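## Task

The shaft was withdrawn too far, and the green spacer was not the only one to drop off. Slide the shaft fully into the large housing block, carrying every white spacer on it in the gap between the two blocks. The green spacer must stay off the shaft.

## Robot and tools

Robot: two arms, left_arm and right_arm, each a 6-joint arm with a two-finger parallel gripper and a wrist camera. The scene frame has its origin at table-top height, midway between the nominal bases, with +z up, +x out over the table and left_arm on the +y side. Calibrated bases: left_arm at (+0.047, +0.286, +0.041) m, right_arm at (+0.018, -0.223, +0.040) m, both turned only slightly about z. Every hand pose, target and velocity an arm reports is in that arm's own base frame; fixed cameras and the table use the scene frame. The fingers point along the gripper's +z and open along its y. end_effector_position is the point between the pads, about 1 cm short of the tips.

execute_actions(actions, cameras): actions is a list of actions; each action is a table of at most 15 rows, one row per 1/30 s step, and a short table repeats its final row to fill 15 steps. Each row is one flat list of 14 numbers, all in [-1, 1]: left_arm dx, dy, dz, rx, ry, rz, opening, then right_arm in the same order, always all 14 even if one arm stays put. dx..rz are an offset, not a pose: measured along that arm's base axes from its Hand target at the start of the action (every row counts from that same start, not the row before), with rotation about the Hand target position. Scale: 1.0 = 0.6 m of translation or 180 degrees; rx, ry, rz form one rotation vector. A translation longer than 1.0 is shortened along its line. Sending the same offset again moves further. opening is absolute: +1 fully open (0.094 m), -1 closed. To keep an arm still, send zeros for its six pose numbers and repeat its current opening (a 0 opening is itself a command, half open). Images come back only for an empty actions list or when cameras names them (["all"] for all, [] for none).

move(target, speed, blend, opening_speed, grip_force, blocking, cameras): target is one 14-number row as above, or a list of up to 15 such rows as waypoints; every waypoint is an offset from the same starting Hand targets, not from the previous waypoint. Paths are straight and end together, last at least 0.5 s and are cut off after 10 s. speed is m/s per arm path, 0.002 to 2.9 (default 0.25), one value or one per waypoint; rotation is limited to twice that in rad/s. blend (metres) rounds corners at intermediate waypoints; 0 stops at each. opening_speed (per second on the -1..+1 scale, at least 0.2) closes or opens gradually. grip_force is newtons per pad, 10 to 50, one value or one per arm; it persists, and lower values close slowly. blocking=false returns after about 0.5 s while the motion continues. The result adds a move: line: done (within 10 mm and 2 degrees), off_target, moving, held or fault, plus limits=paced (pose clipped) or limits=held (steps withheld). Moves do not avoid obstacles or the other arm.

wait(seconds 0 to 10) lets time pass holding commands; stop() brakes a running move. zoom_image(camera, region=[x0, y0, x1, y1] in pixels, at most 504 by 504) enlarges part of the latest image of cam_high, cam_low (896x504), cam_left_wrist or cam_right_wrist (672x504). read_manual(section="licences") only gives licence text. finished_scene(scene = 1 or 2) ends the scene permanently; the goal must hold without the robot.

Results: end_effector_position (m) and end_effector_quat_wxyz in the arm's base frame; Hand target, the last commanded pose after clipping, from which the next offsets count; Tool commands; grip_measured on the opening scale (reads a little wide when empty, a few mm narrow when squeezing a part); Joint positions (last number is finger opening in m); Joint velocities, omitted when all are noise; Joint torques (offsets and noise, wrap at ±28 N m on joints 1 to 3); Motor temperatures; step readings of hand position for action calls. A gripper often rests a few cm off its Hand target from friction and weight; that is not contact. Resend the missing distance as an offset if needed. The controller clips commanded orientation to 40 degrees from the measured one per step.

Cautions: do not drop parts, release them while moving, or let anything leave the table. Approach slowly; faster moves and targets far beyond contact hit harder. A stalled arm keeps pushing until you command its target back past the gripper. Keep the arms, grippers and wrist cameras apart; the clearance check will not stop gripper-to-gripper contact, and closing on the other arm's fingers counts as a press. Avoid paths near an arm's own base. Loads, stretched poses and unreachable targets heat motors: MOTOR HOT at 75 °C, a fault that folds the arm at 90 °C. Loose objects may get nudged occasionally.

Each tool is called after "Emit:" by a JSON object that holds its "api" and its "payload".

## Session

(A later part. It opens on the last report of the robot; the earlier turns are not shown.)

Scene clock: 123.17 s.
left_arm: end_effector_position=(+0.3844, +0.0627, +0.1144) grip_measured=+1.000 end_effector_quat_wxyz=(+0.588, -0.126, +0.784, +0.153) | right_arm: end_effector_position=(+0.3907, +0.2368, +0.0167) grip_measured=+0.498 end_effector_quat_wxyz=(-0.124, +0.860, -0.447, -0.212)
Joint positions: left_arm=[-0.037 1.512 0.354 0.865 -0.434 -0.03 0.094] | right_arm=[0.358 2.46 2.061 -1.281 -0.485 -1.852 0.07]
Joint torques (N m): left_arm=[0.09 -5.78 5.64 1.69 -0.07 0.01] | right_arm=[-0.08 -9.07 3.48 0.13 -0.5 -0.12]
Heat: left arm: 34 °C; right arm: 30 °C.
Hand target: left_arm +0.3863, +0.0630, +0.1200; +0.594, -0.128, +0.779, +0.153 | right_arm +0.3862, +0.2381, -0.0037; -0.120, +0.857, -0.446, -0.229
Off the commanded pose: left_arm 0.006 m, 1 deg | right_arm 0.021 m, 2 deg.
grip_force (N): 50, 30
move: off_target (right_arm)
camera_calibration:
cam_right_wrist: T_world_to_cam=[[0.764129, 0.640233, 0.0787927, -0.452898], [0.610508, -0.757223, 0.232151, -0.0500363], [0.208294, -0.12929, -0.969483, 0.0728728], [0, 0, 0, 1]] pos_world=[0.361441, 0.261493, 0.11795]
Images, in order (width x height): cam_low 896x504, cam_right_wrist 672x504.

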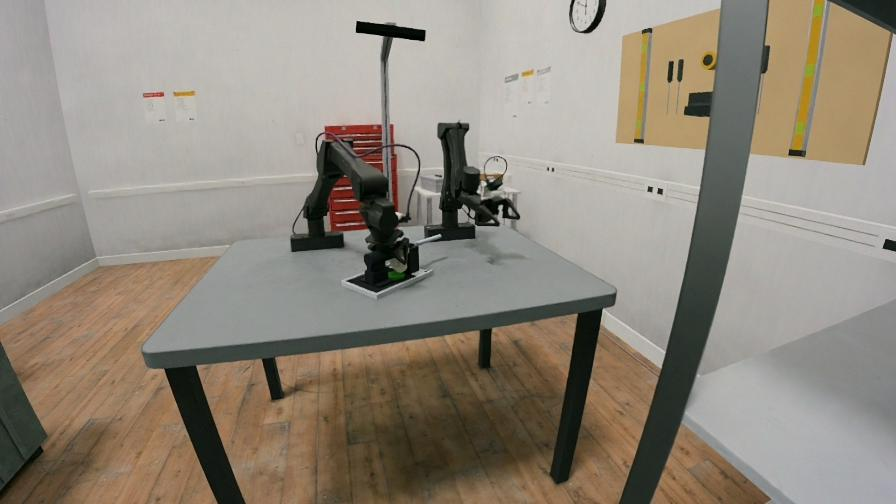

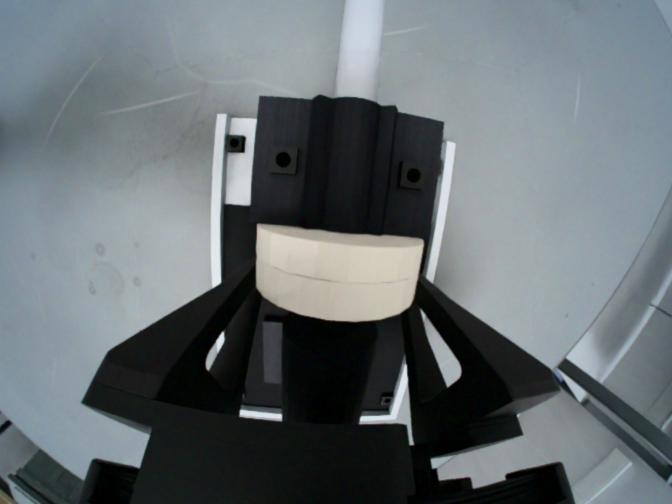

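Emit:
{"api": "move", "payload": {"target": [0,0,0,0,0,0,1, 0.006,-0.009,0.004,0,0,0,0.4], "cameras": ["cam_right_wrist","cam_low"], "speed": 0.08}}

Emit:
{"api": "zoom_image", "payload": {"camera": "cam_low", "region": [340, 190, 450, 305]}}

Scene clock: 124.50 s.
left_arm: end_effector_position=(+0.3844, +0.0627, +0.1144) grip_measured=+1.000 end_effector_quat_wxyz=(+0.588, -0.126, +0.784, +0.153) | right_arm: end_effector_position=(+0.3943, +0.2353, +0.0171) grip_measured=+0.402 end_effector_quat_wxyz=(-0.132, +0.860, -0.446, -0.210)
Joint positions: left_arm=[-0.037 1.512 0.354 0.865 -0.434 -0.03 0.094] | right_arm=[0.349 2.46 2.061 -1.272 -0.492 -1.86 0.066]
Joint torques (N m): left_arm=[-0.13 -5.96 5.63 1.63 -0.11 -0.02] | right_arm=[-0.54 -8.65 5.26 -0.14 -0.4 -0.17]
Heat: left arm: 34 °C; right arm: 30 °C.
Hand target: left_arm +0.3863, +0.0630, +0.1200; +0.594, -0.128, +0.779, +0.153 | right_arm +0.3898, +0.2326, -0.0013; -0.120, +0.857, -0.446, -0.229
Off the commanded pose: left_arm 0.006 m, 1 deg | right_arm 0.019 m, 3 deg.
grip_force (N): 50, 30
move: off_target (right_arm)
camera_calibration:
cam_right_wrist: T_world_to_cam=[[0.764646, 0.637638, 0.0934587, -0.454634], [0.606707, -0.761154, 0.229239, -0.0509862], [0.217308, -0.118585, -0.968873, 0.0662262], [0, 0, 0, 1]] pos_world=[0.364176, 0.258937, 0.118342]
Images, in order (width x height): cam_low 896x504, cam_right_wrist 672x504.

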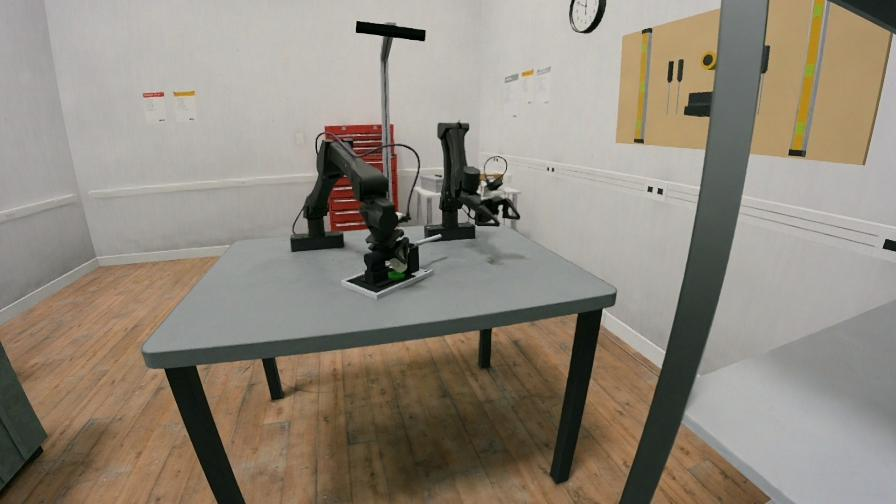

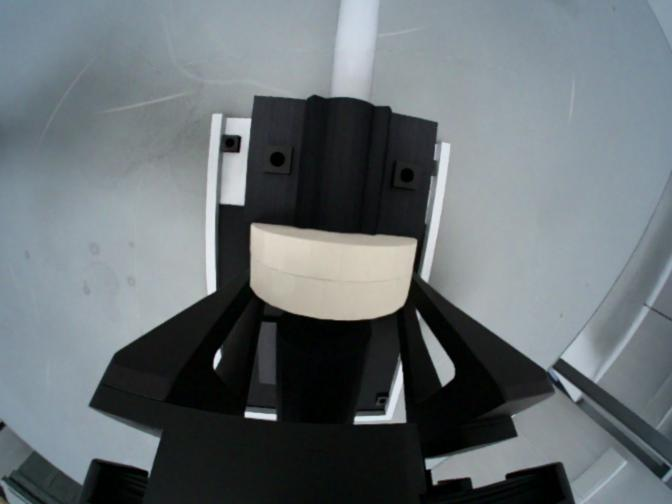

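Scaled by 4.383 from the camera's 896x504 image, which has a finer 1280x720 frame.

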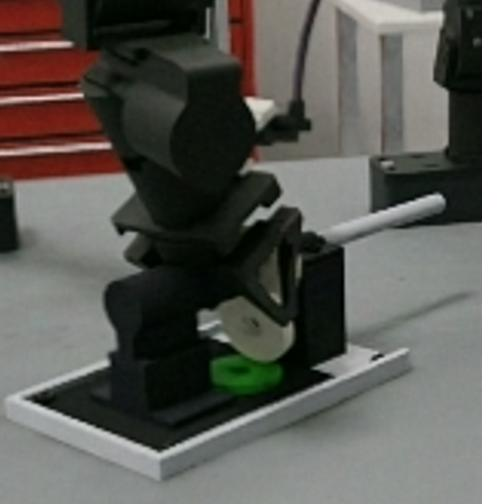

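Emit:
{"api": "move", "payload": {"target": [[0,0,0,0,0,0,1, 0.003,-0.005,0.008,0,0,0,0.3],[0,0,0,0,0,0,1, 0.003,-0.005,0.008,0,0,0,0.1]], "cameras": ["cam_right_wrist","cam_low"], "speed": 0.08, "opening_speed": 0.3, "grip_force": [50,15]}}

Emit:
{"api": "zoom_image", "payload": {"camera": "cam_low", "region": [340, 190, 450, 305]}}

Scene clock: 127.73 s.
left_arm: end_effector_position=(+0.3844, +0.0627, +0.1144) grip_measured=+1.000 end_effector_quat_wxyz=(+0.588, -0.126, +0.784, +0.153) | right_arm: end_effector_position=(+0.3957, +0.2341, +0.0182) grip_measured=+0.137 end_effector_quat_wxyz=(-0.134, +0.861, -0.443, -0.210)
Joint positions: left_arm=[-0.037 1.512 0.354 0.865 -0.434 -0.03 0.094] | right_arm=[0.345 2.462 2.068 -1.277 -0.494 -1.872 0.053]
Joint torques (N m): left_arm=[0.02 -5.91 5.55 1.72 -0.1 -0.02] | right_arm=[-0.9 -8.77 6.32 -0.31 -0.37 -0.11]
Heat: left arm: 34 °C; right arm: 30 °C.
Hand target: left_arm +0.3863, +0.0630, +0.1200; +0.594, -0.128, +0.779, +0.153 | right_arm +0.3917, +0.2296, +0.0036; -0.120, +0.857, -0.446, -0.229
Off the commanded pose: left_arm 0.006 m, 1 deg | right_arm 0.016 m, 3 deg.
grip_force (N): 50, 15
move: off_target (right_arm); target 2's new opening was sent with right_arm's hand 0.016 m and 3 deg from that target
camera_calibration:
cam_right_wrist: T_world_to_cam=[[0.759944, 0.642243, 0.100044, -0.454346], [0.610728, -0.758216, 0.228298, -0.0552168], [0.222478, -0.112395, -0.968437, 0.0633795], [0, 0, 0, 1]] pos_world=[0.364899, 0.257058, 0.119439]
Images, in order (width x height): cam_low 896x504, cam_right_wrist 672x504.

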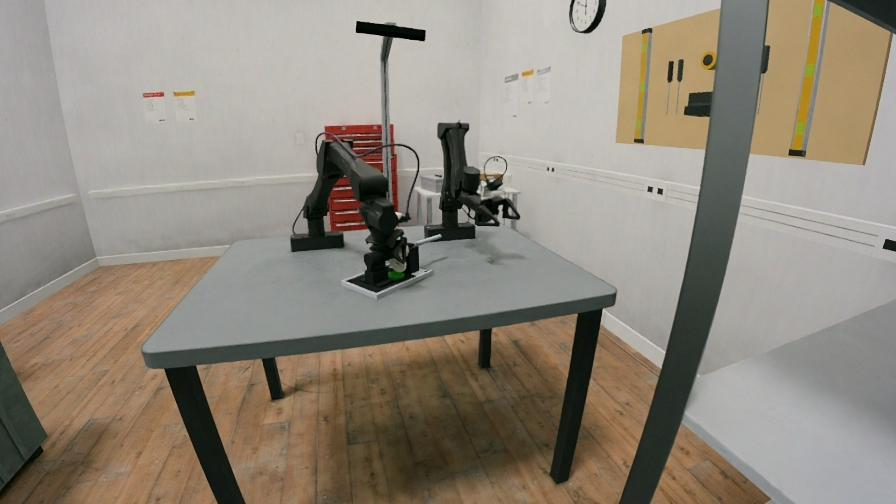

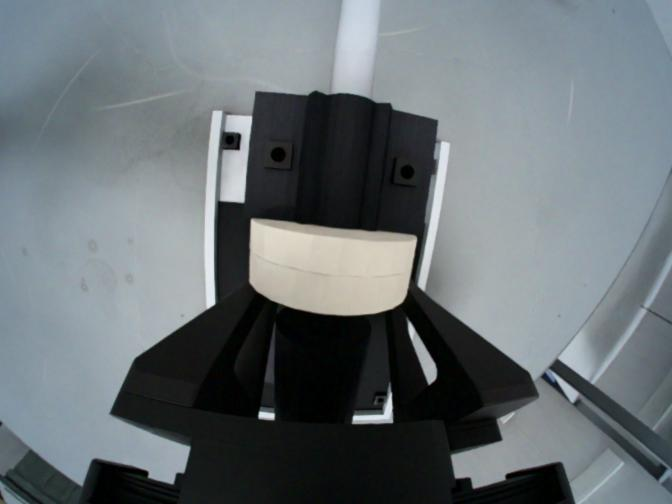

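Scaled by 4.383 from the camera's 896x504 image, which has a finer 1280x720 frame.

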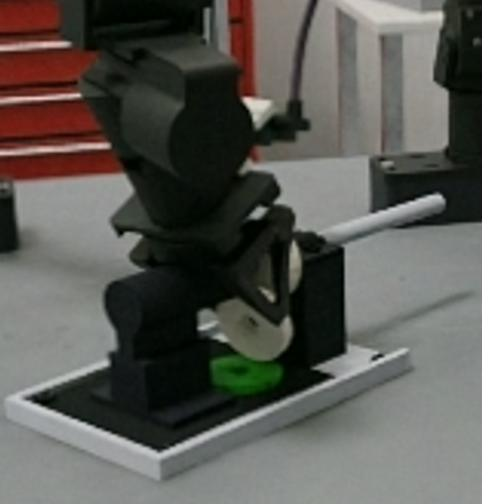

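Emit:
{"api": "move", "payload": {"target": [[0,0,0,0,0,0,1, 0,0,0,0,0,0,0.0],[0,0,0,0,0,0,1, 0.008,-0.011,0.012,-0.018,-0.0128,0,0.0]], "cameras": ["cam_right_wrist","cam_low"], "speed": 0.04, "grip_force": [50,40]}}

Emit:
{"api": "zoom_image", "payload": {"camera": "cam_low", "region": [340, 190, 450, 305]}}

Emit:
{"api": "zoom_image", "payload": {"camera": "cam_right_wrist", "region": [220, 140, 460, 380]}}

Scene clock: 130.17 s.
left_arm: end_effector_position=(+0.3844, +0.0627, +0.1144) grip_measured=+1.000 end_effector_quat_wxyz=(+0.588, -0.126, +0.784, +0.153) | right_arm: end_effector_position=(+0.3965, +0.2320, +0.0190) grip_measured=+0.087 end_effector_quat_wxyz=(-0.130, +0.862, -0.444, -0.206)
Joint positions: left_arm=[-0.037 1.512 0.354 0.865 -0.434 -0.03 0.094] | right_arm=[0.344 2.462 2.075 -1.284 -0.483 -1.872 0.051]
Joint torques (N m): left_arm=[-0.03 -5.89 5.67 1.66 -0.11 -0.02] | right_arm=[-0.18 -10.48 6.57 -0.31 0.2 0.02]
Heat: left arm: 34 °C; right arm: 30 °C.
Hand target: left_arm +0.3863, +0.0630, +0.1200; +0.594, -0.128, +0.779, +0.153 | right_arm +0.3966, +0.2230, +0.0108; -0.105, +0.864, -0.450, -0.199
Off the commanded pose: left_arm 0.006 m, 1 deg | right_arm 0.012 m, 3 deg.
grip_force (N): 50, 40
move: off_target (right_arm)
camera_calibration:
cam_right_wrist: T_world_to_cam=[[0.759743, 0.643151, 0.0956449, -0.453824], [0.609964, -0.755905, 0.237807, -0.0579476], [0.225244, -0.122332, -0.966592, 0.064932], [0, 0, 0, 1]] pos_world=[0.36551, 0.256018, 0.119949]
Images, in order (width x height): cam_low 896x504, cam_right_wrist 672x504.

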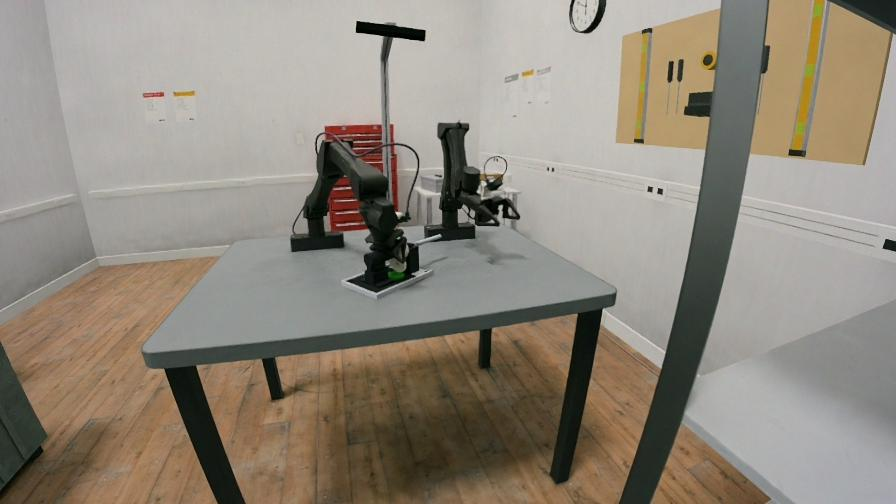

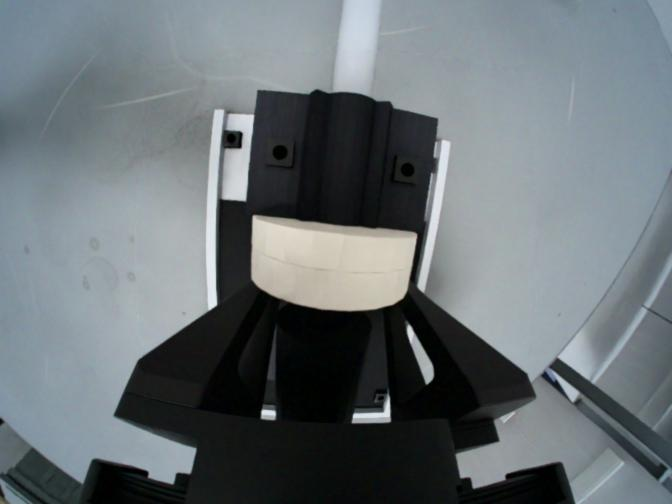

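Scaled by 4.383 from the camera's 896x504 image, which has a finer 1280x720 frame.

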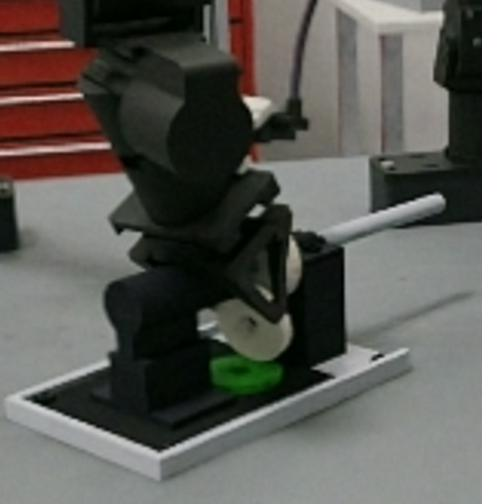

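Scaled by 2.100 from the camera's 672x504 image, which has a finer 960x720 frame.

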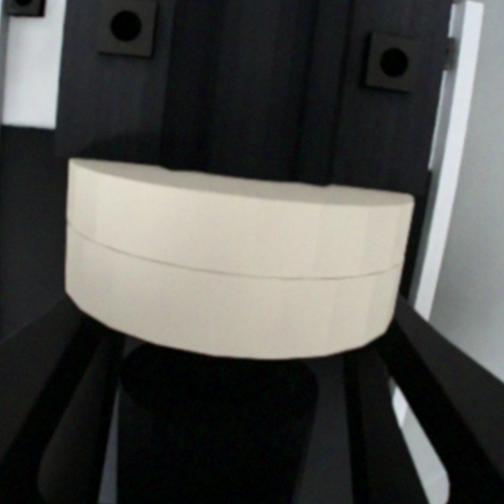

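Emit:
{"api": "move", "payload": {"target": [0,0,0,0,0,0,1, 0,0,0.02,0,0,0,-0.1], "cameras": ["cam_right_wrist","cam_low"], "speed": 0.04, "grip_force": [50,50]}}

Emit:
{"api": "zoom_image", "payload": {"camera": "cam_low", "region": [340, 190, 450, 305]}}

Emit:
{"api": "zoom_image", "payload": {"camera": "cam_right_wrist", "region": [220, 140, 460, 380]}}

Scene clock: 131.60 s.
left_arm: end_effector_position=(+0.3844, +0.0627, +0.1144) grip_measured=+1.000 end_effector_quat_wxyz=(+0.588, -0.126, +0.784, +0.153) | right_arm: end_effector_position=(+0.3938, +0.2271, +0.0268) grip_measured=-0.093 end_effector_quat_wxyz=(-0.113, +0.864, -0.446, -0.204)
Joint positions: left_arm=[-0.037 1.512 0.354 0.865 -0.434 -0.03 0.094] | right_arm=[0.345 2.462 2.113 -1.344 -0.456 -1.872 0.043]
Joint torques (N m): left_arm=[-0.09 -5.78 5.79 1.68 -0.13 -0.03] | right_arm=[-0.1 -10.93 6.32 -0.17 -0.04 0.02]
Heat: left arm: 35 °C; right arm: 30 °C.
Hand target: left_arm +0.3863, +0.0630, +0.1200; +0.594, -0.128, +0.779, +0.153 | right_arm +0.3966, +0.2231, +0.0228; -0.105, +0.864, -0.450, -0.198
Off the commanded pose: left_arm 0.006 m, 1 deg | right_arm 0.006 m, 1 deg.
move: done
camera_calibration:
cam_right_wrist: T_world_to_cam=[[0.757714, 0.649302, 0.0653943, -0.449063], [0.61627, -0.744908, 0.255585, -0.0672609], [0.214664, -0.153359, -0.964573, 0.0835812], [0, 0, 0, 1]] pos_world=[0.36377, 0.254292, 0.127177]
Images, in order (width x height): cam_low 896x504, cam_right_wrist 672x504.

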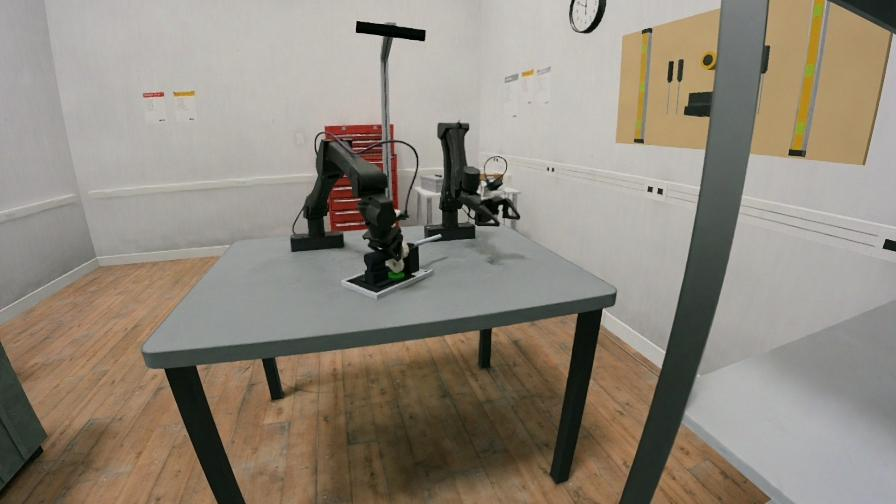

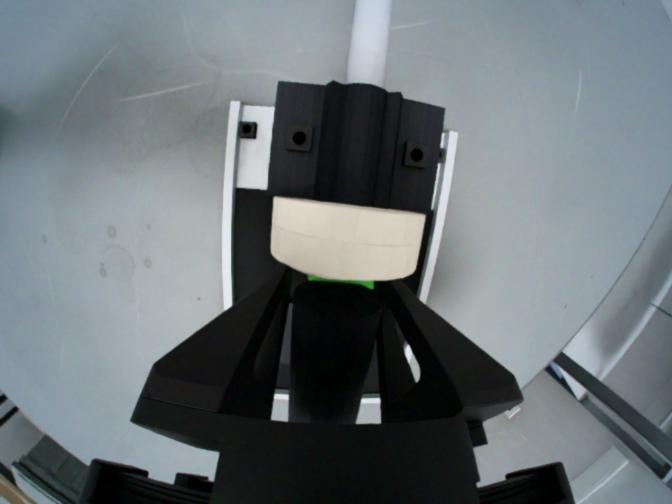

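Scaled by 4.383 from the camera's 896x504 image, which has a finer 1280x720 frame.

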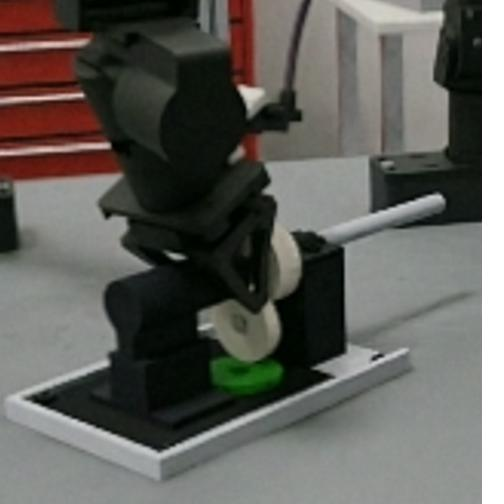

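Scaled by 2.100 from the camera's 672x504 image, which has a finer 960x720 frame.

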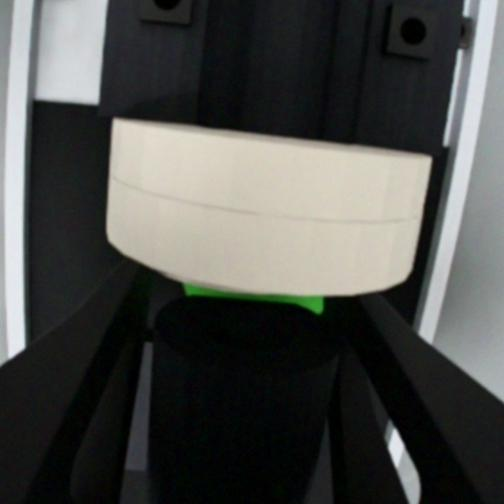

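Emit:
{"api": "move", "payload": {"target": [[0,0,0,0,0,0,1, 0,0,0.0,0,0,0,0.6],[0,0,0,0,0,0,1, 0,0,0.22,0,0,0,0.9],[0,0,0,0,0,0,1, -0.161,-0.088,0.2,0.2367,-0.0404,-0.477,0.3],[0,0,0,0,0,0,1, -0.1435,-0.065,0.029,0.2367,-0.0404,-0.477,0.3]], "blend": [0,0.02,0.02,0], "cameras": ["cam_right_wrist","cam_low"], "speed": 0.25, "grip_force": 50}}

Emit:
{"api": "zoom_image", "payload": {"camera": "cam_low", "region": [340, 190, 450, 305]}}

Emit:
{"api": "zoom_image", "payload": {"camera": "cam_right_wrist", "region": [200, 60, 440, 300]}}

Scene clock: 149.17 s.
left_arm: end_effector_position=(+0.3844, +0.0627, +0.1144) grip_measured=+1.000 end_effector_quat_wxyz=(+0.588, -0.126, +0.784, +0.153) | right_arm: end_effector_position=(+0.3139, +0.1861, +0.0469) grip_measured=+0.302 end_effector_quat_wxyz=(+0.519, -0.260, +0.797, +0.165)
Joint positions: left_arm=[-0.037 1.512 0.354 0.865 -0.434 -0.03 0.094] | right_arm=[0.459 1.647 0.231 0.993 -0.15 -0.075 0.061]
Joint torques (N m): left_arm=[0.08 -5.75 5.71 1.69 -0.1 -0.01] | right_arm=[0.64 -3.49 3.04 1.7 0.11 0.07]
Heat: left arm: 35 °C; right arm: 31 °C.
Hand target: left_arm +0.3863, +0.0630, +0.1200; +0.594, -0.128, +0.779, +0.153 | right_arm +0.3104, +0.1841, +0.0402; +0.512, -0.255, +0.804, +0.162
Off the commanded pose: left_arm 0.006 m, 1 deg | right_arm 0.008 m, 1 deg.
move: done; blend cut to 0 m at target 2, 0 m at target 3; target 2's new opening was sent with right_arm's hand 0.007 m and 9 deg from that target
camera_calibration:
cam_right_wrist: T_world_to_cam=[[0.613561, -0.782444, 0.106416, -0.053387], [-0.690022, -0.596786, -0.409532, 0.35994], [0.383944, 0.177843, -0.906068, -0.00361112], [0, 0, 0, 1]] pos_world=[0.282509, 0.173677, 0.149816]
Images, in order (width x height): cam_low 896x504, cam_right_wrist 672x504.

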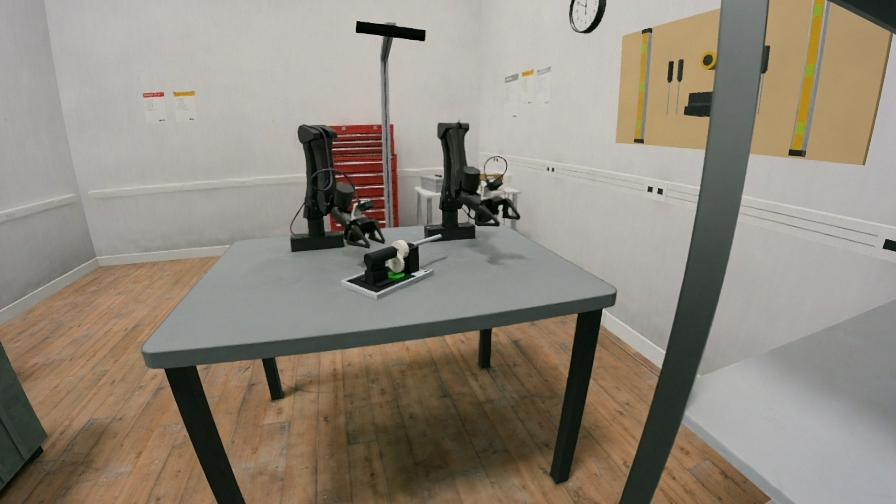

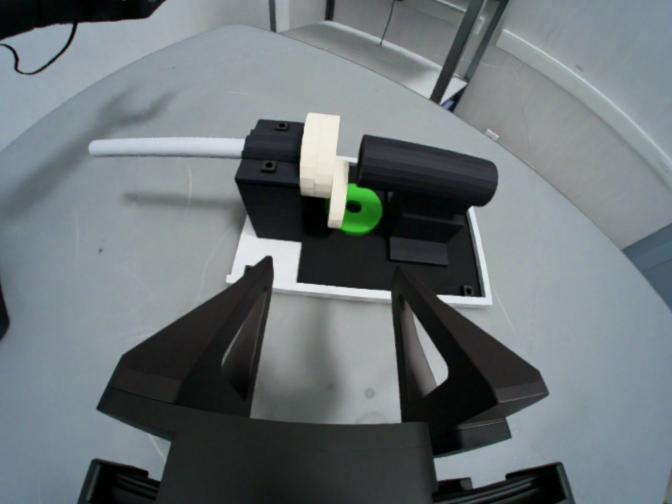

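Scaled by 4.383 from the camera's 896x504 image, which has a finer 1280x720 frame.

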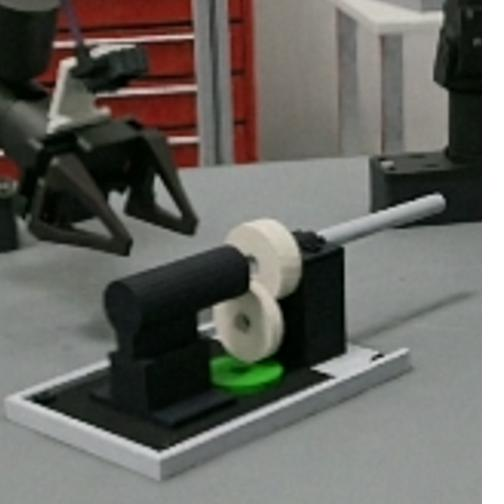

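Scaled by 2.100 from the camera's 672x504 image, which has a finer 960x720 frame.

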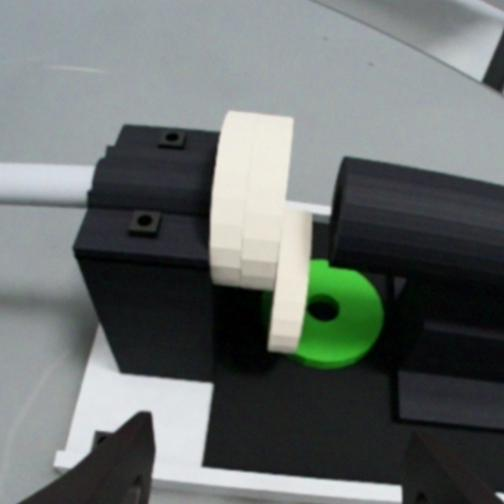

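Emit:
{"api": "move", "payload": {"target": [0,0,0,0,0,0,1, 0.06,0.0375,-0.052,0,0,0,-0.4], "cameras": ["cam_right_wrist","cam_low"], "speed": 0.1}}

Emit:
{"api": "zoom_image", "payload": {"camera": "cam_right_wrist", "region": [200, 60, 440, 300]}}

Scene clock: 153.30 s.
left_arm: end_effector_position=(+0.3844, +0.0627, +0.1144) grip_measured=+1.000 end_effector_quat_wxyz=(+0.588, -0.126, +0.784, +0.153) | right_arm: end_effector_position=(+0.3438, +0.2053, +0.0111) grip_measured=-0.398 end_effector_quat_wxyz=(+0.512, -0.260, +0.802, +0.164)
Joint positions: left_arm=[-0.037 1.512 0.354 0.865 -0.434 -0.03 0.094] | right_arm=[0.475 1.956 0.365 1.152 -0.135 -0.067 0.028]
Joint torques (N m): left_arm=[0.08 -5.87 5.6 1.67 -0.08 -0.03] | right_arm=[0.64 -4.89 4.04 1.66 0.11 0.06]
Heat: left arm: 35 °C; right arm: 31 °C.
Hand target: left_arm +0.3863, +0.0630, +0.1200; +0.594, -0.128, +0.779, +0.153 | right_arm +0.3465, +0.2065, +0.0090; +0.512, -0.255, +0.804, +0.162
Off the commanded pose: left_arm 0.006 m, 1 deg | right_arm 0.004 m, 1 deg.
move: done
camera_calibration:
cam_right_wrist: T_world_to_cam=[[0.615159, -0.781803, 0.101803, -0.0535987], [-0.696591, -0.599446, -0.39424, 0.380035], [0.369243, 0.171605, -0.913352, -0.0445516], [0, 0, 0, 1]] pos_world=[0.314151, 0.193552, 0.11459]
Images, in order (width x height): cam_low 896x504, cam_right_wrist 672x504.

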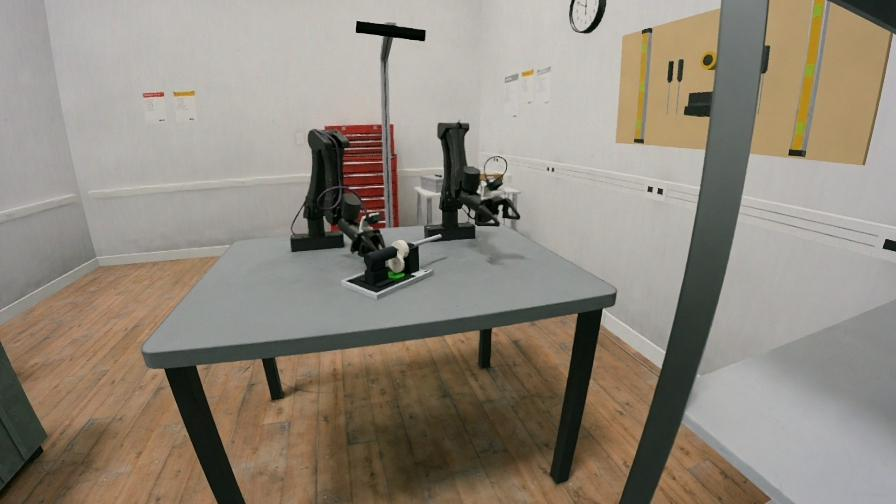

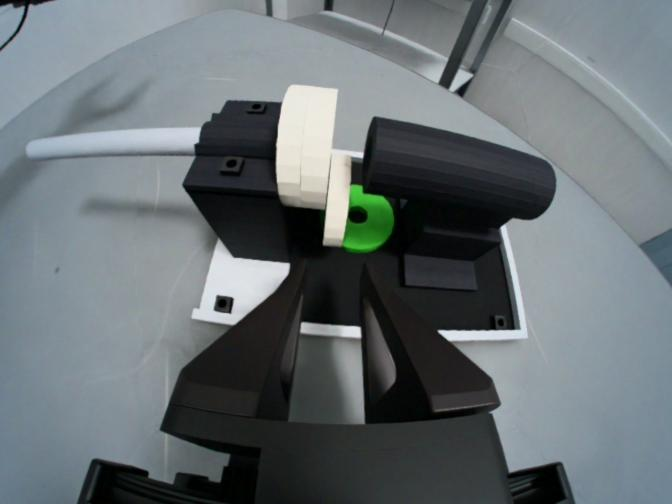

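Scaled by 2.100 from the camera's 672x504 image, which has a finer 960x720 frame.

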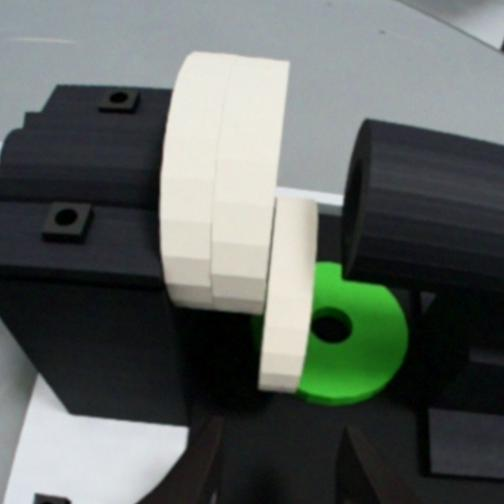

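Emit:
{"api": "move", "payload": {"target": [0,0,0,0,0,0,1, 0.038,0.0248,-0.018,0,0,0,-0.45], "cameras": ["cam_right_wrist","cam_low"], "speed": 0.07}}

Emit:
{"api": "zoom_image", "payload": {"camera": "cam_right_wrist", "region": [200, 60, 440, 300]}}

Scene clock: 154.70 s.
left_arm: end_effector_position=(+0.3844, +0.0627, +0.1144) grip_measured=+1.000 end_effector_quat_wxyz=(+0.588, -0.126, +0.784, +0.153) | right_arm: end_effector_position=(+0.3683, +0.2210, +0.0047) grip_measured=-0.448 end_effector_quat_wxyz=(+0.519, -0.260, +0.798, +0.165)
Joint positions: left_arm=[-0.037 1.512 0.354 0.865 -0.434 -0.03 0.094] | right_arm=[0.485 2.054 0.479 1.152 -0.127 -0.063 0.026]
Joint torques (N m): left_arm=[-0.12 -5.87 5.59 1.69 -0.08 -0.02] | right_arm=[0.65 -5.56 4.11 1.53 0.14 0.07]
Heat: left arm: 35 °C; right arm: 32 °C.
Hand target: left_arm +0.3863, +0.0630, +0.1200; +0.594, -0.128, +0.779, +0.153 | right_arm +0.3693, +0.2214, -0.0017; +0.512, -0.255, +0.804, +0.162
Off the commanded pose: left_arm 0.006 m, 1 deg | right_arm 0.007 m, 1 deg.
move: done
camera_calibration:
cam_right_wrist: T_world_to_cam=[[0.614295, -0.78208, 0.104846, -0.0553258], [-0.690472, -0.597083, -0.408338, 0.401222], [0.381955, 0.178447, -0.90679, -0.0682854], [0, 0, 0, 1]] pos_world=[0.337101, 0.208479, 0.107715]
Images, in order (width x height): cam_low 896x504, cam_right_wrist 672x504.

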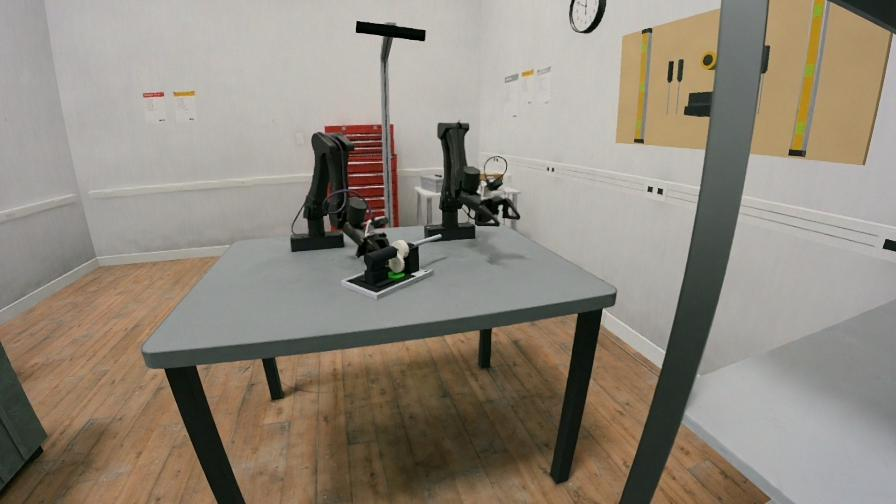

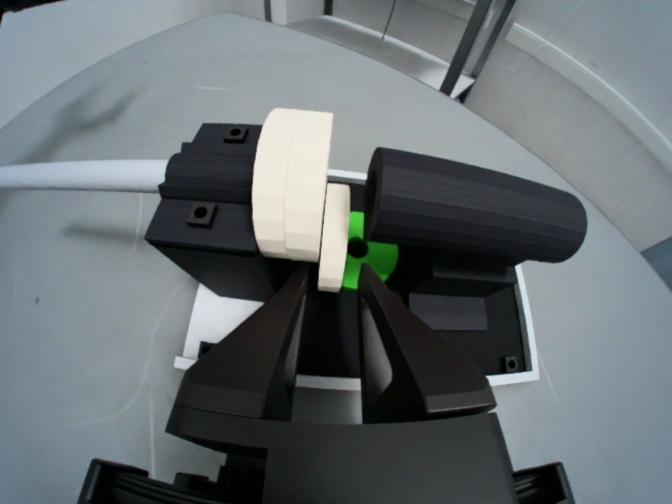

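Scaled by 2.100 from the camera's 672x504 image, which has a finer 960x720 frame.

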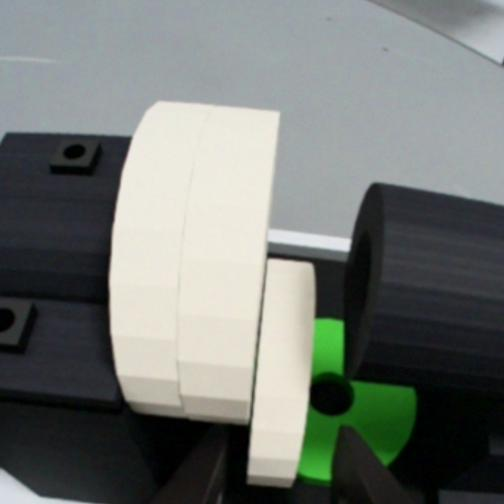

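Emit:
{"api": "move", "payload": {"target": [0,0,0,0,0,0,1, 0,0,0,0,0,0,-0.9], "cameras": ["cam_right_wrist","cam_low"], "speed": 0.07, "opening_speed": 0.4, "grip_force": [50,20]}}

Emit:
{"api": "zoom_image", "payload": {"camera": "cam_right_wrist", "region": [200, 60, 440, 300]}}

Scene clock: 156.43 s.
left_arm: end_effector_position=(+0.3844, +0.0627, +0.1144) grip_measured=+1.000 end_effector_quat_wxyz=(+0.588, -0.126, +0.784, +0.153) | right_arm: end_effector_position=(+0.3683, +0.2209, +0.0047) grip_measured=-0.774 end_effector_quat_wxyz=(+0.519, -0.260, +0.798, +0.165)
Joint positions: left_arm=[-0.037 1.512 0.354 0.865 -0.434 -0.03 0.094] | right_arm=[0.485 2.054 0.479 1.152 -0.127 -0.063 0.011]
Joint torques (N m): left_arm=[0.01 -5.96 5.72 1.66 -0.11 0.01] | right_arm=[0.64 -5.57 4.08 1.52 0.12 0.06]
Heat: left arm: 35 °C; right arm: 32 °C.
Hand target: left_arm +0.3863, +0.0630, +0.1200; +0.594, -0.128, +0.779, +0.153 | right_arm +0.3693, +0.2215, -0.0017; +0.512, -0.255, +0.804, +0.162
Off the commanded pose: left_arm 0.006 m, 1 deg | right_arm 0.007 m, 1 deg.
grip_force (N): 50, 20
move: done
camera_calibration:
cam_right_wrist: T_world_to_cam=[[0.613914, -0.782411, 0.104606, -0.055242], [-0.690817, -0.596646, -0.408393, 0.401263], [0.381944, 0.178454, -0.906793, -0.0683033], [0, 0, 0, 1]] pos_world=[0.337201, 0.208379, 0.107715]
Images, in order (width x height): cam_low 896x504, cam_right_wrist 672x504.

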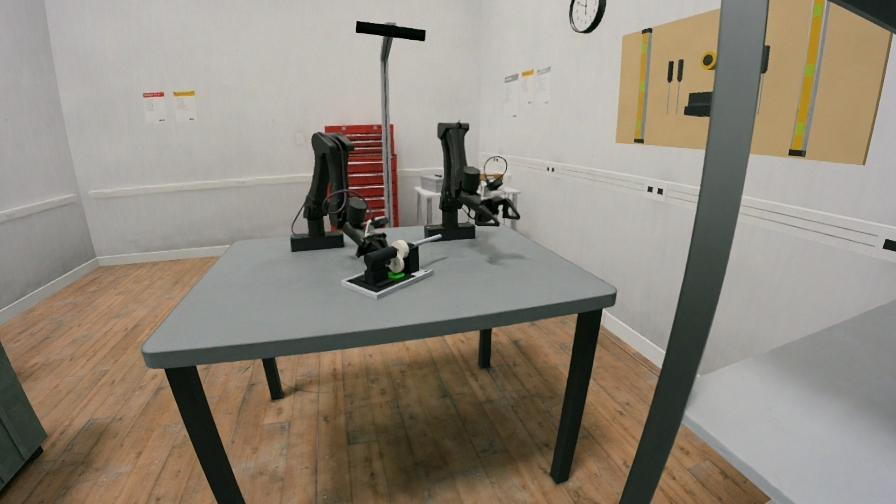

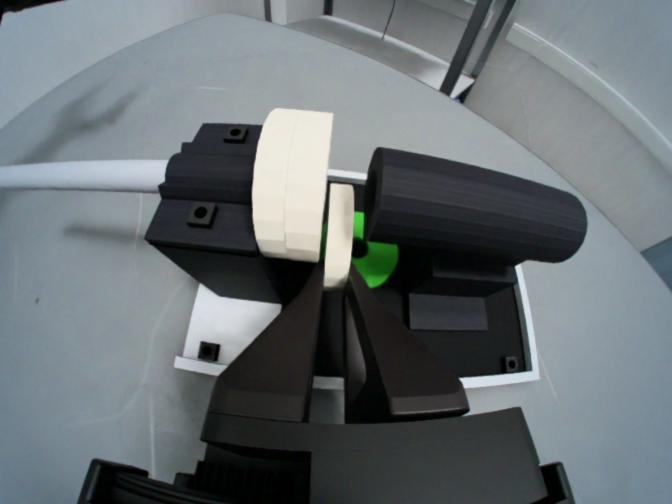

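Scaled by 2.100 from the camera's 672x504 image, which has a finer 960x720 frame.

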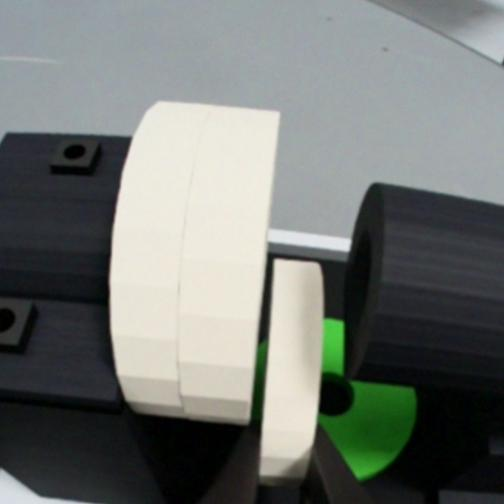

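Emit:
{"api": "move", "payload": {"target": [[0,0,0,0,0,0,1, 0,0,0.008,0,0,0,-0.9],[0,0,0,0,0,0,1, 0.0055,-0.0078,0.008,0,0,0,-0.9]], "cameras": ["cam_right_wrist","cam_low"], "speed": 0.03, "grip_force": [50,30]}}

Emit:
{"api": "zoom_image", "payload": {"camera": "cam_right_wrist", "region": [220, 80, 440, 300]}}

Scene clock: 158.80 s.
left_arm: end_effector_position=(+0.3844, +0.0627, +0.1144) grip_measured=+1.000 end_effector_quat_wxyz=(+0.588, -0.126, +0.784, +0.153) | right_arm: end_effector_position=(+0.3699, +0.2179, +0.0044) grip_measured=-0.780 end_effector_quat_wxyz=(+0.519, -0.257, +0.799, +0.163)
Joint positions: left_arm=[-0.037 1.512 0.354 0.865 -0.434 -0.03 0.094] | right_arm=[0.477 2.054 0.479 1.151 -0.127 -0.063 0.01]
Joint torques (N m): left_arm=[0.05 -5.91 5.57 1.66 -0.11 -0.05] | right_arm=[-0.65 -7.39 4.27 1.28 -0.08 -0.02]
Heat: left arm: 35 °C; right arm: 32 °C.
Hand target: left_arm +0.3863, +0.0630, +0.1200; +0.594, -0.128, +0.779, +0.153 | right_arm +0.3726, +0.2168, +0.0031; +0.513, -0.255, +0.804, +0.162
Off the commanded pose: left_arm 0.006 m, 1 deg | right_arm 0.003 m, 1 deg.
grip_force (N): 50, 30
move: done
camera_calibration:
cam_right_wrist: T_world_to_cam=[[0.607773, -0.787229, 0.104323, -0.0552153], [-0.696151, -0.59139, -0.406978, 0.401205], [0.38208, 0.174726, -0.907461, -0.0679144], [0, 0, 0, 1]] pos_world=[0.338806, 0.205668, 0.107412]
Images, in order (width x height): cam_low 896x504, cam_right_wrist 672x504.

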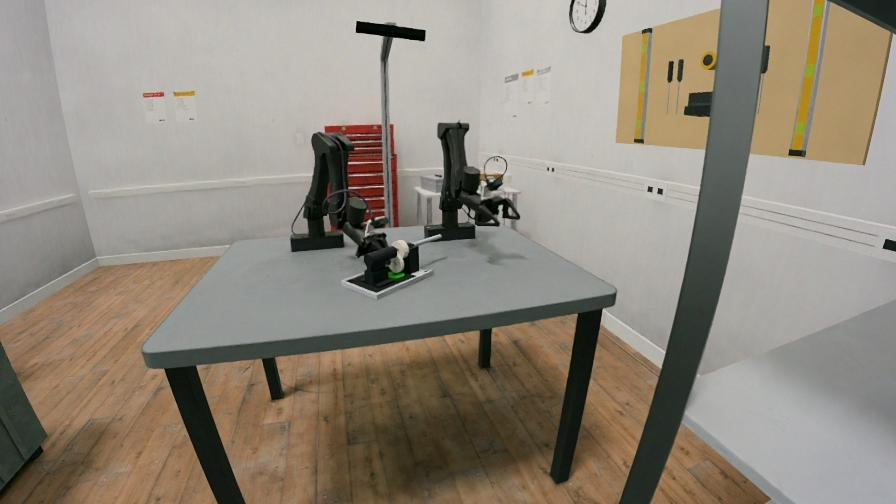

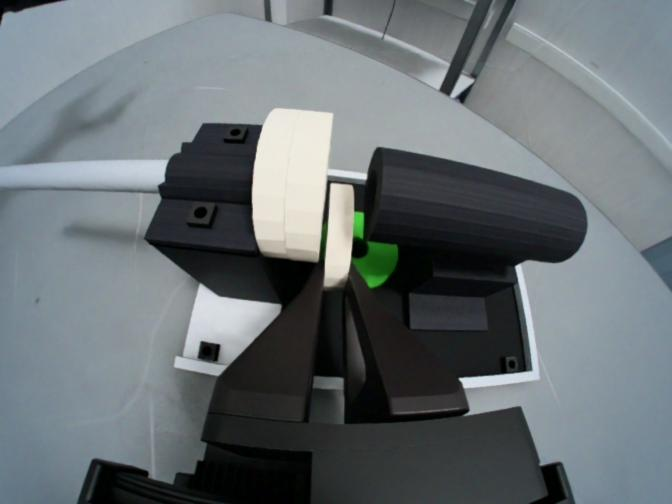

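Scaled by 2.291 from the camera's 672x504 image, which has a finer 960x720 frame.

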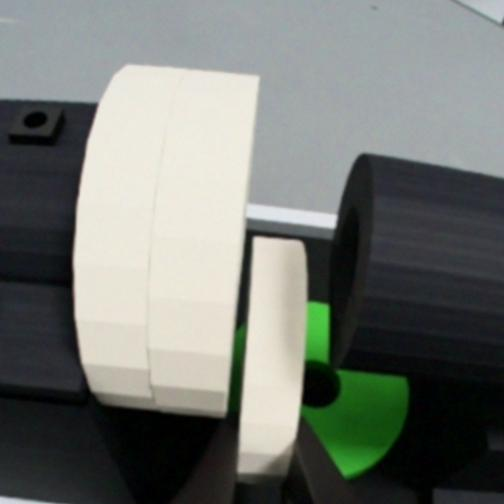

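Emit:
{"api": "wait", "payload": {"seconds": 0.3, "cameras": ["cam_right_wrist"]}}

Emit:
{"api": "zoom_image", "payload": {"camera": "cam_right_wrist", "region": [220, 80, 440, 300]}}

Scene clock: 159.47 s.
left_arm: end_effector_position=(+0.3844, +0.0627, +0.1144) grip_measured=+1.000 end_effector_quat_wxyz=(+0.588, -0.126, +0.784, +0.153) | right_arm: end_effector_position=(+0.3699, +0.2179, +0.0044) grip_measured=-0.780 end_effector_quat_wxyz=(+0.519, -0.257, +0.799, +0.163)
Joint positions: left_arm=[-0.037 1.512 0.354 0.865 -0.434 -0.03 0.094] | right_arm=[0.477 2.054 0.479 1.151 -0.127 -0.063 0.01]
Joint torques (N m): left_arm=[-0.09 -5.89 5.61 1.65 -0.1 -0.02] | right_arm=[-0.65 -7.39 4.27 1.28 -0.08 -0.02]
Heat: left arm: 35 °C; right arm: 32 °C.
Hand target: left_arm +0.3863, +0.0630, +0.1200; +0.594, -0.128, +0.779, +0.153 | right_arm +0.3726, +0.2168, +0.0031; +0.513, -0.255, +0.804, +0.162
Tool commands: left_gripper/opening=+1.0 right_gripper/opening=-0.9
Off the commanded pose: left_arm 0.006 m, 1 deg | right_arm 0.003 m, 1 deg.
grip_force (N): 50, 30
wait: 0.30 s; at rest from the start
camera_calibration:
cam_right_wrist: T_world_to_cam=[[0.607773, -0.787229, 0.104323, -0.0552153], [-0.696151, -0.59139, -0.406978, 0.401205], [0.38208, 0.174726, -0.907461, -0.0679144], [0, 0, 0, 1]] pos_world=[0.338806, 0.205668, 0.107412]
Images, in order (width x height): cam_right_wrist 672x504.

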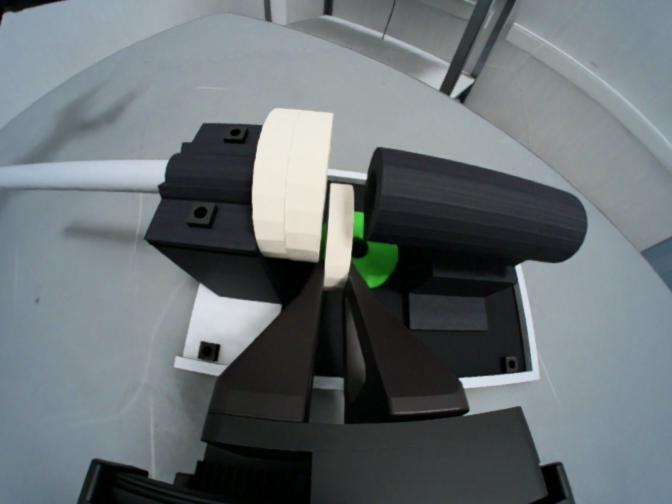

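Scaled by 2.291 from the camera's 672x504 image, which has a finer 960x720 frame.

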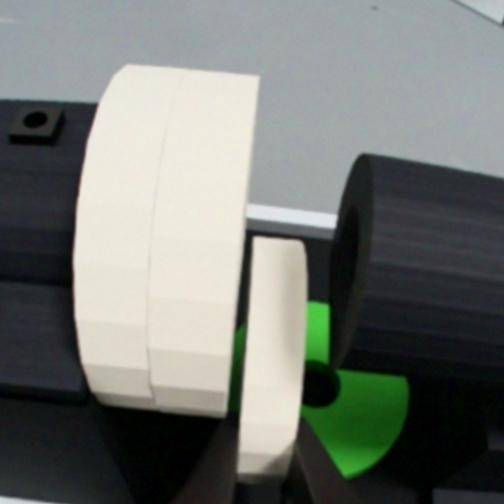

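Emit:
{"api": "move", "payload": {"target": [0,0,0,0,0,0,1, 0.004,-0.0055,0.01,0,0,0,-0.9], "cameras": ["cam_right_wrist"], "speed": 0.03}}

Emit:
{"api": "zoom_image", "payload": {"camera": "cam_right_wrist", "region": [220, 80, 440, 300]}}

Scene clock: 160.67 s.
left_arm: end_effector_position=(+0.3844, +0.0627, +0.1144) grip_measured=+1.000 end_effector_quat_wxyz=(+0.588, -0.126, +0.784, +0.153) | right_arm: end_effector_position=(+0.3713, +0.2138, +0.0047) grip_measured=-0.780 end_effector_quat_wxyz=(+0.512, -0.254, +0.804, +0.163)
Joint positions: left_arm=[-0.037 1.512 0.354 0.865 -0.434 -0.03 0.094] | right_arm=[0.462 2.034 0.482 1.112 -0.138 -0.063 0.01]
Joint torques (N m): left_arm=[-0.06 -5.89 5.65 1.69 -0.07 0.02] | right_arm=[-0.65 -8.29 4.29 1.33 -0.11 -0.08]
Heat: left arm: 35 °C; right arm: 32 °C.
Hand target: left_arm +0.3863, +0.0630, +0.1200; +0.594, -0.128, +0.779, +0.153 | right_arm +0.3750, +0.2134, +0.0090; +0.512, -0.255, +0.804, +0.162
Off the commanded pose: left_arm 0.006 m, 1 deg | right_arm 0.006 m, 0 deg.
grip_force (N): 50, 30
move: done
camera_calibration:
cam_right_wrist: T_world_to_cam=[[0.605884, -0.789658, 0.0966671, -0.0581182], [-0.705393, -0.589425, -0.3937, 0.40281], [0.367866, 0.170348, -0.914142, -0.0611651], [0, 0, 0, 1]] pos_world=[0.341853, 0.201952, 0.108291]
Images, in order (width x height): cam_right_wrist 672x504.

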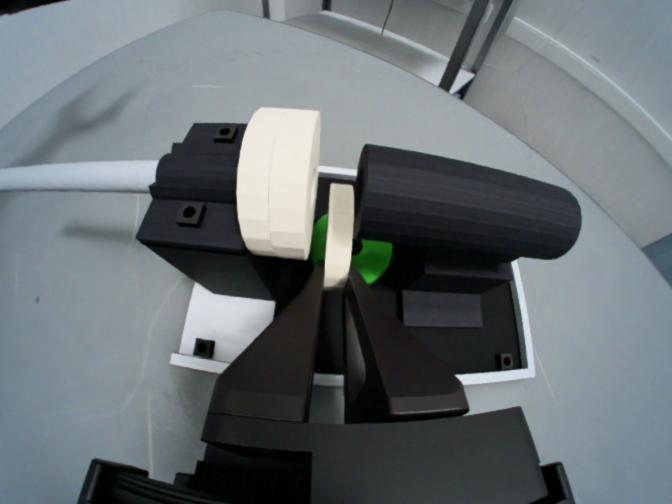

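Scaled by 2.291 from the camera's 672x504 image, which has a finer 960x720 frame.

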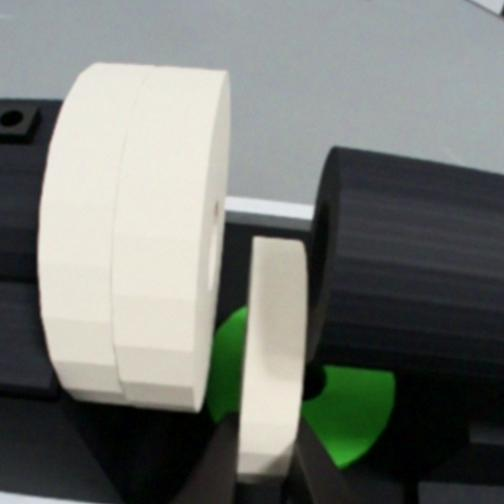

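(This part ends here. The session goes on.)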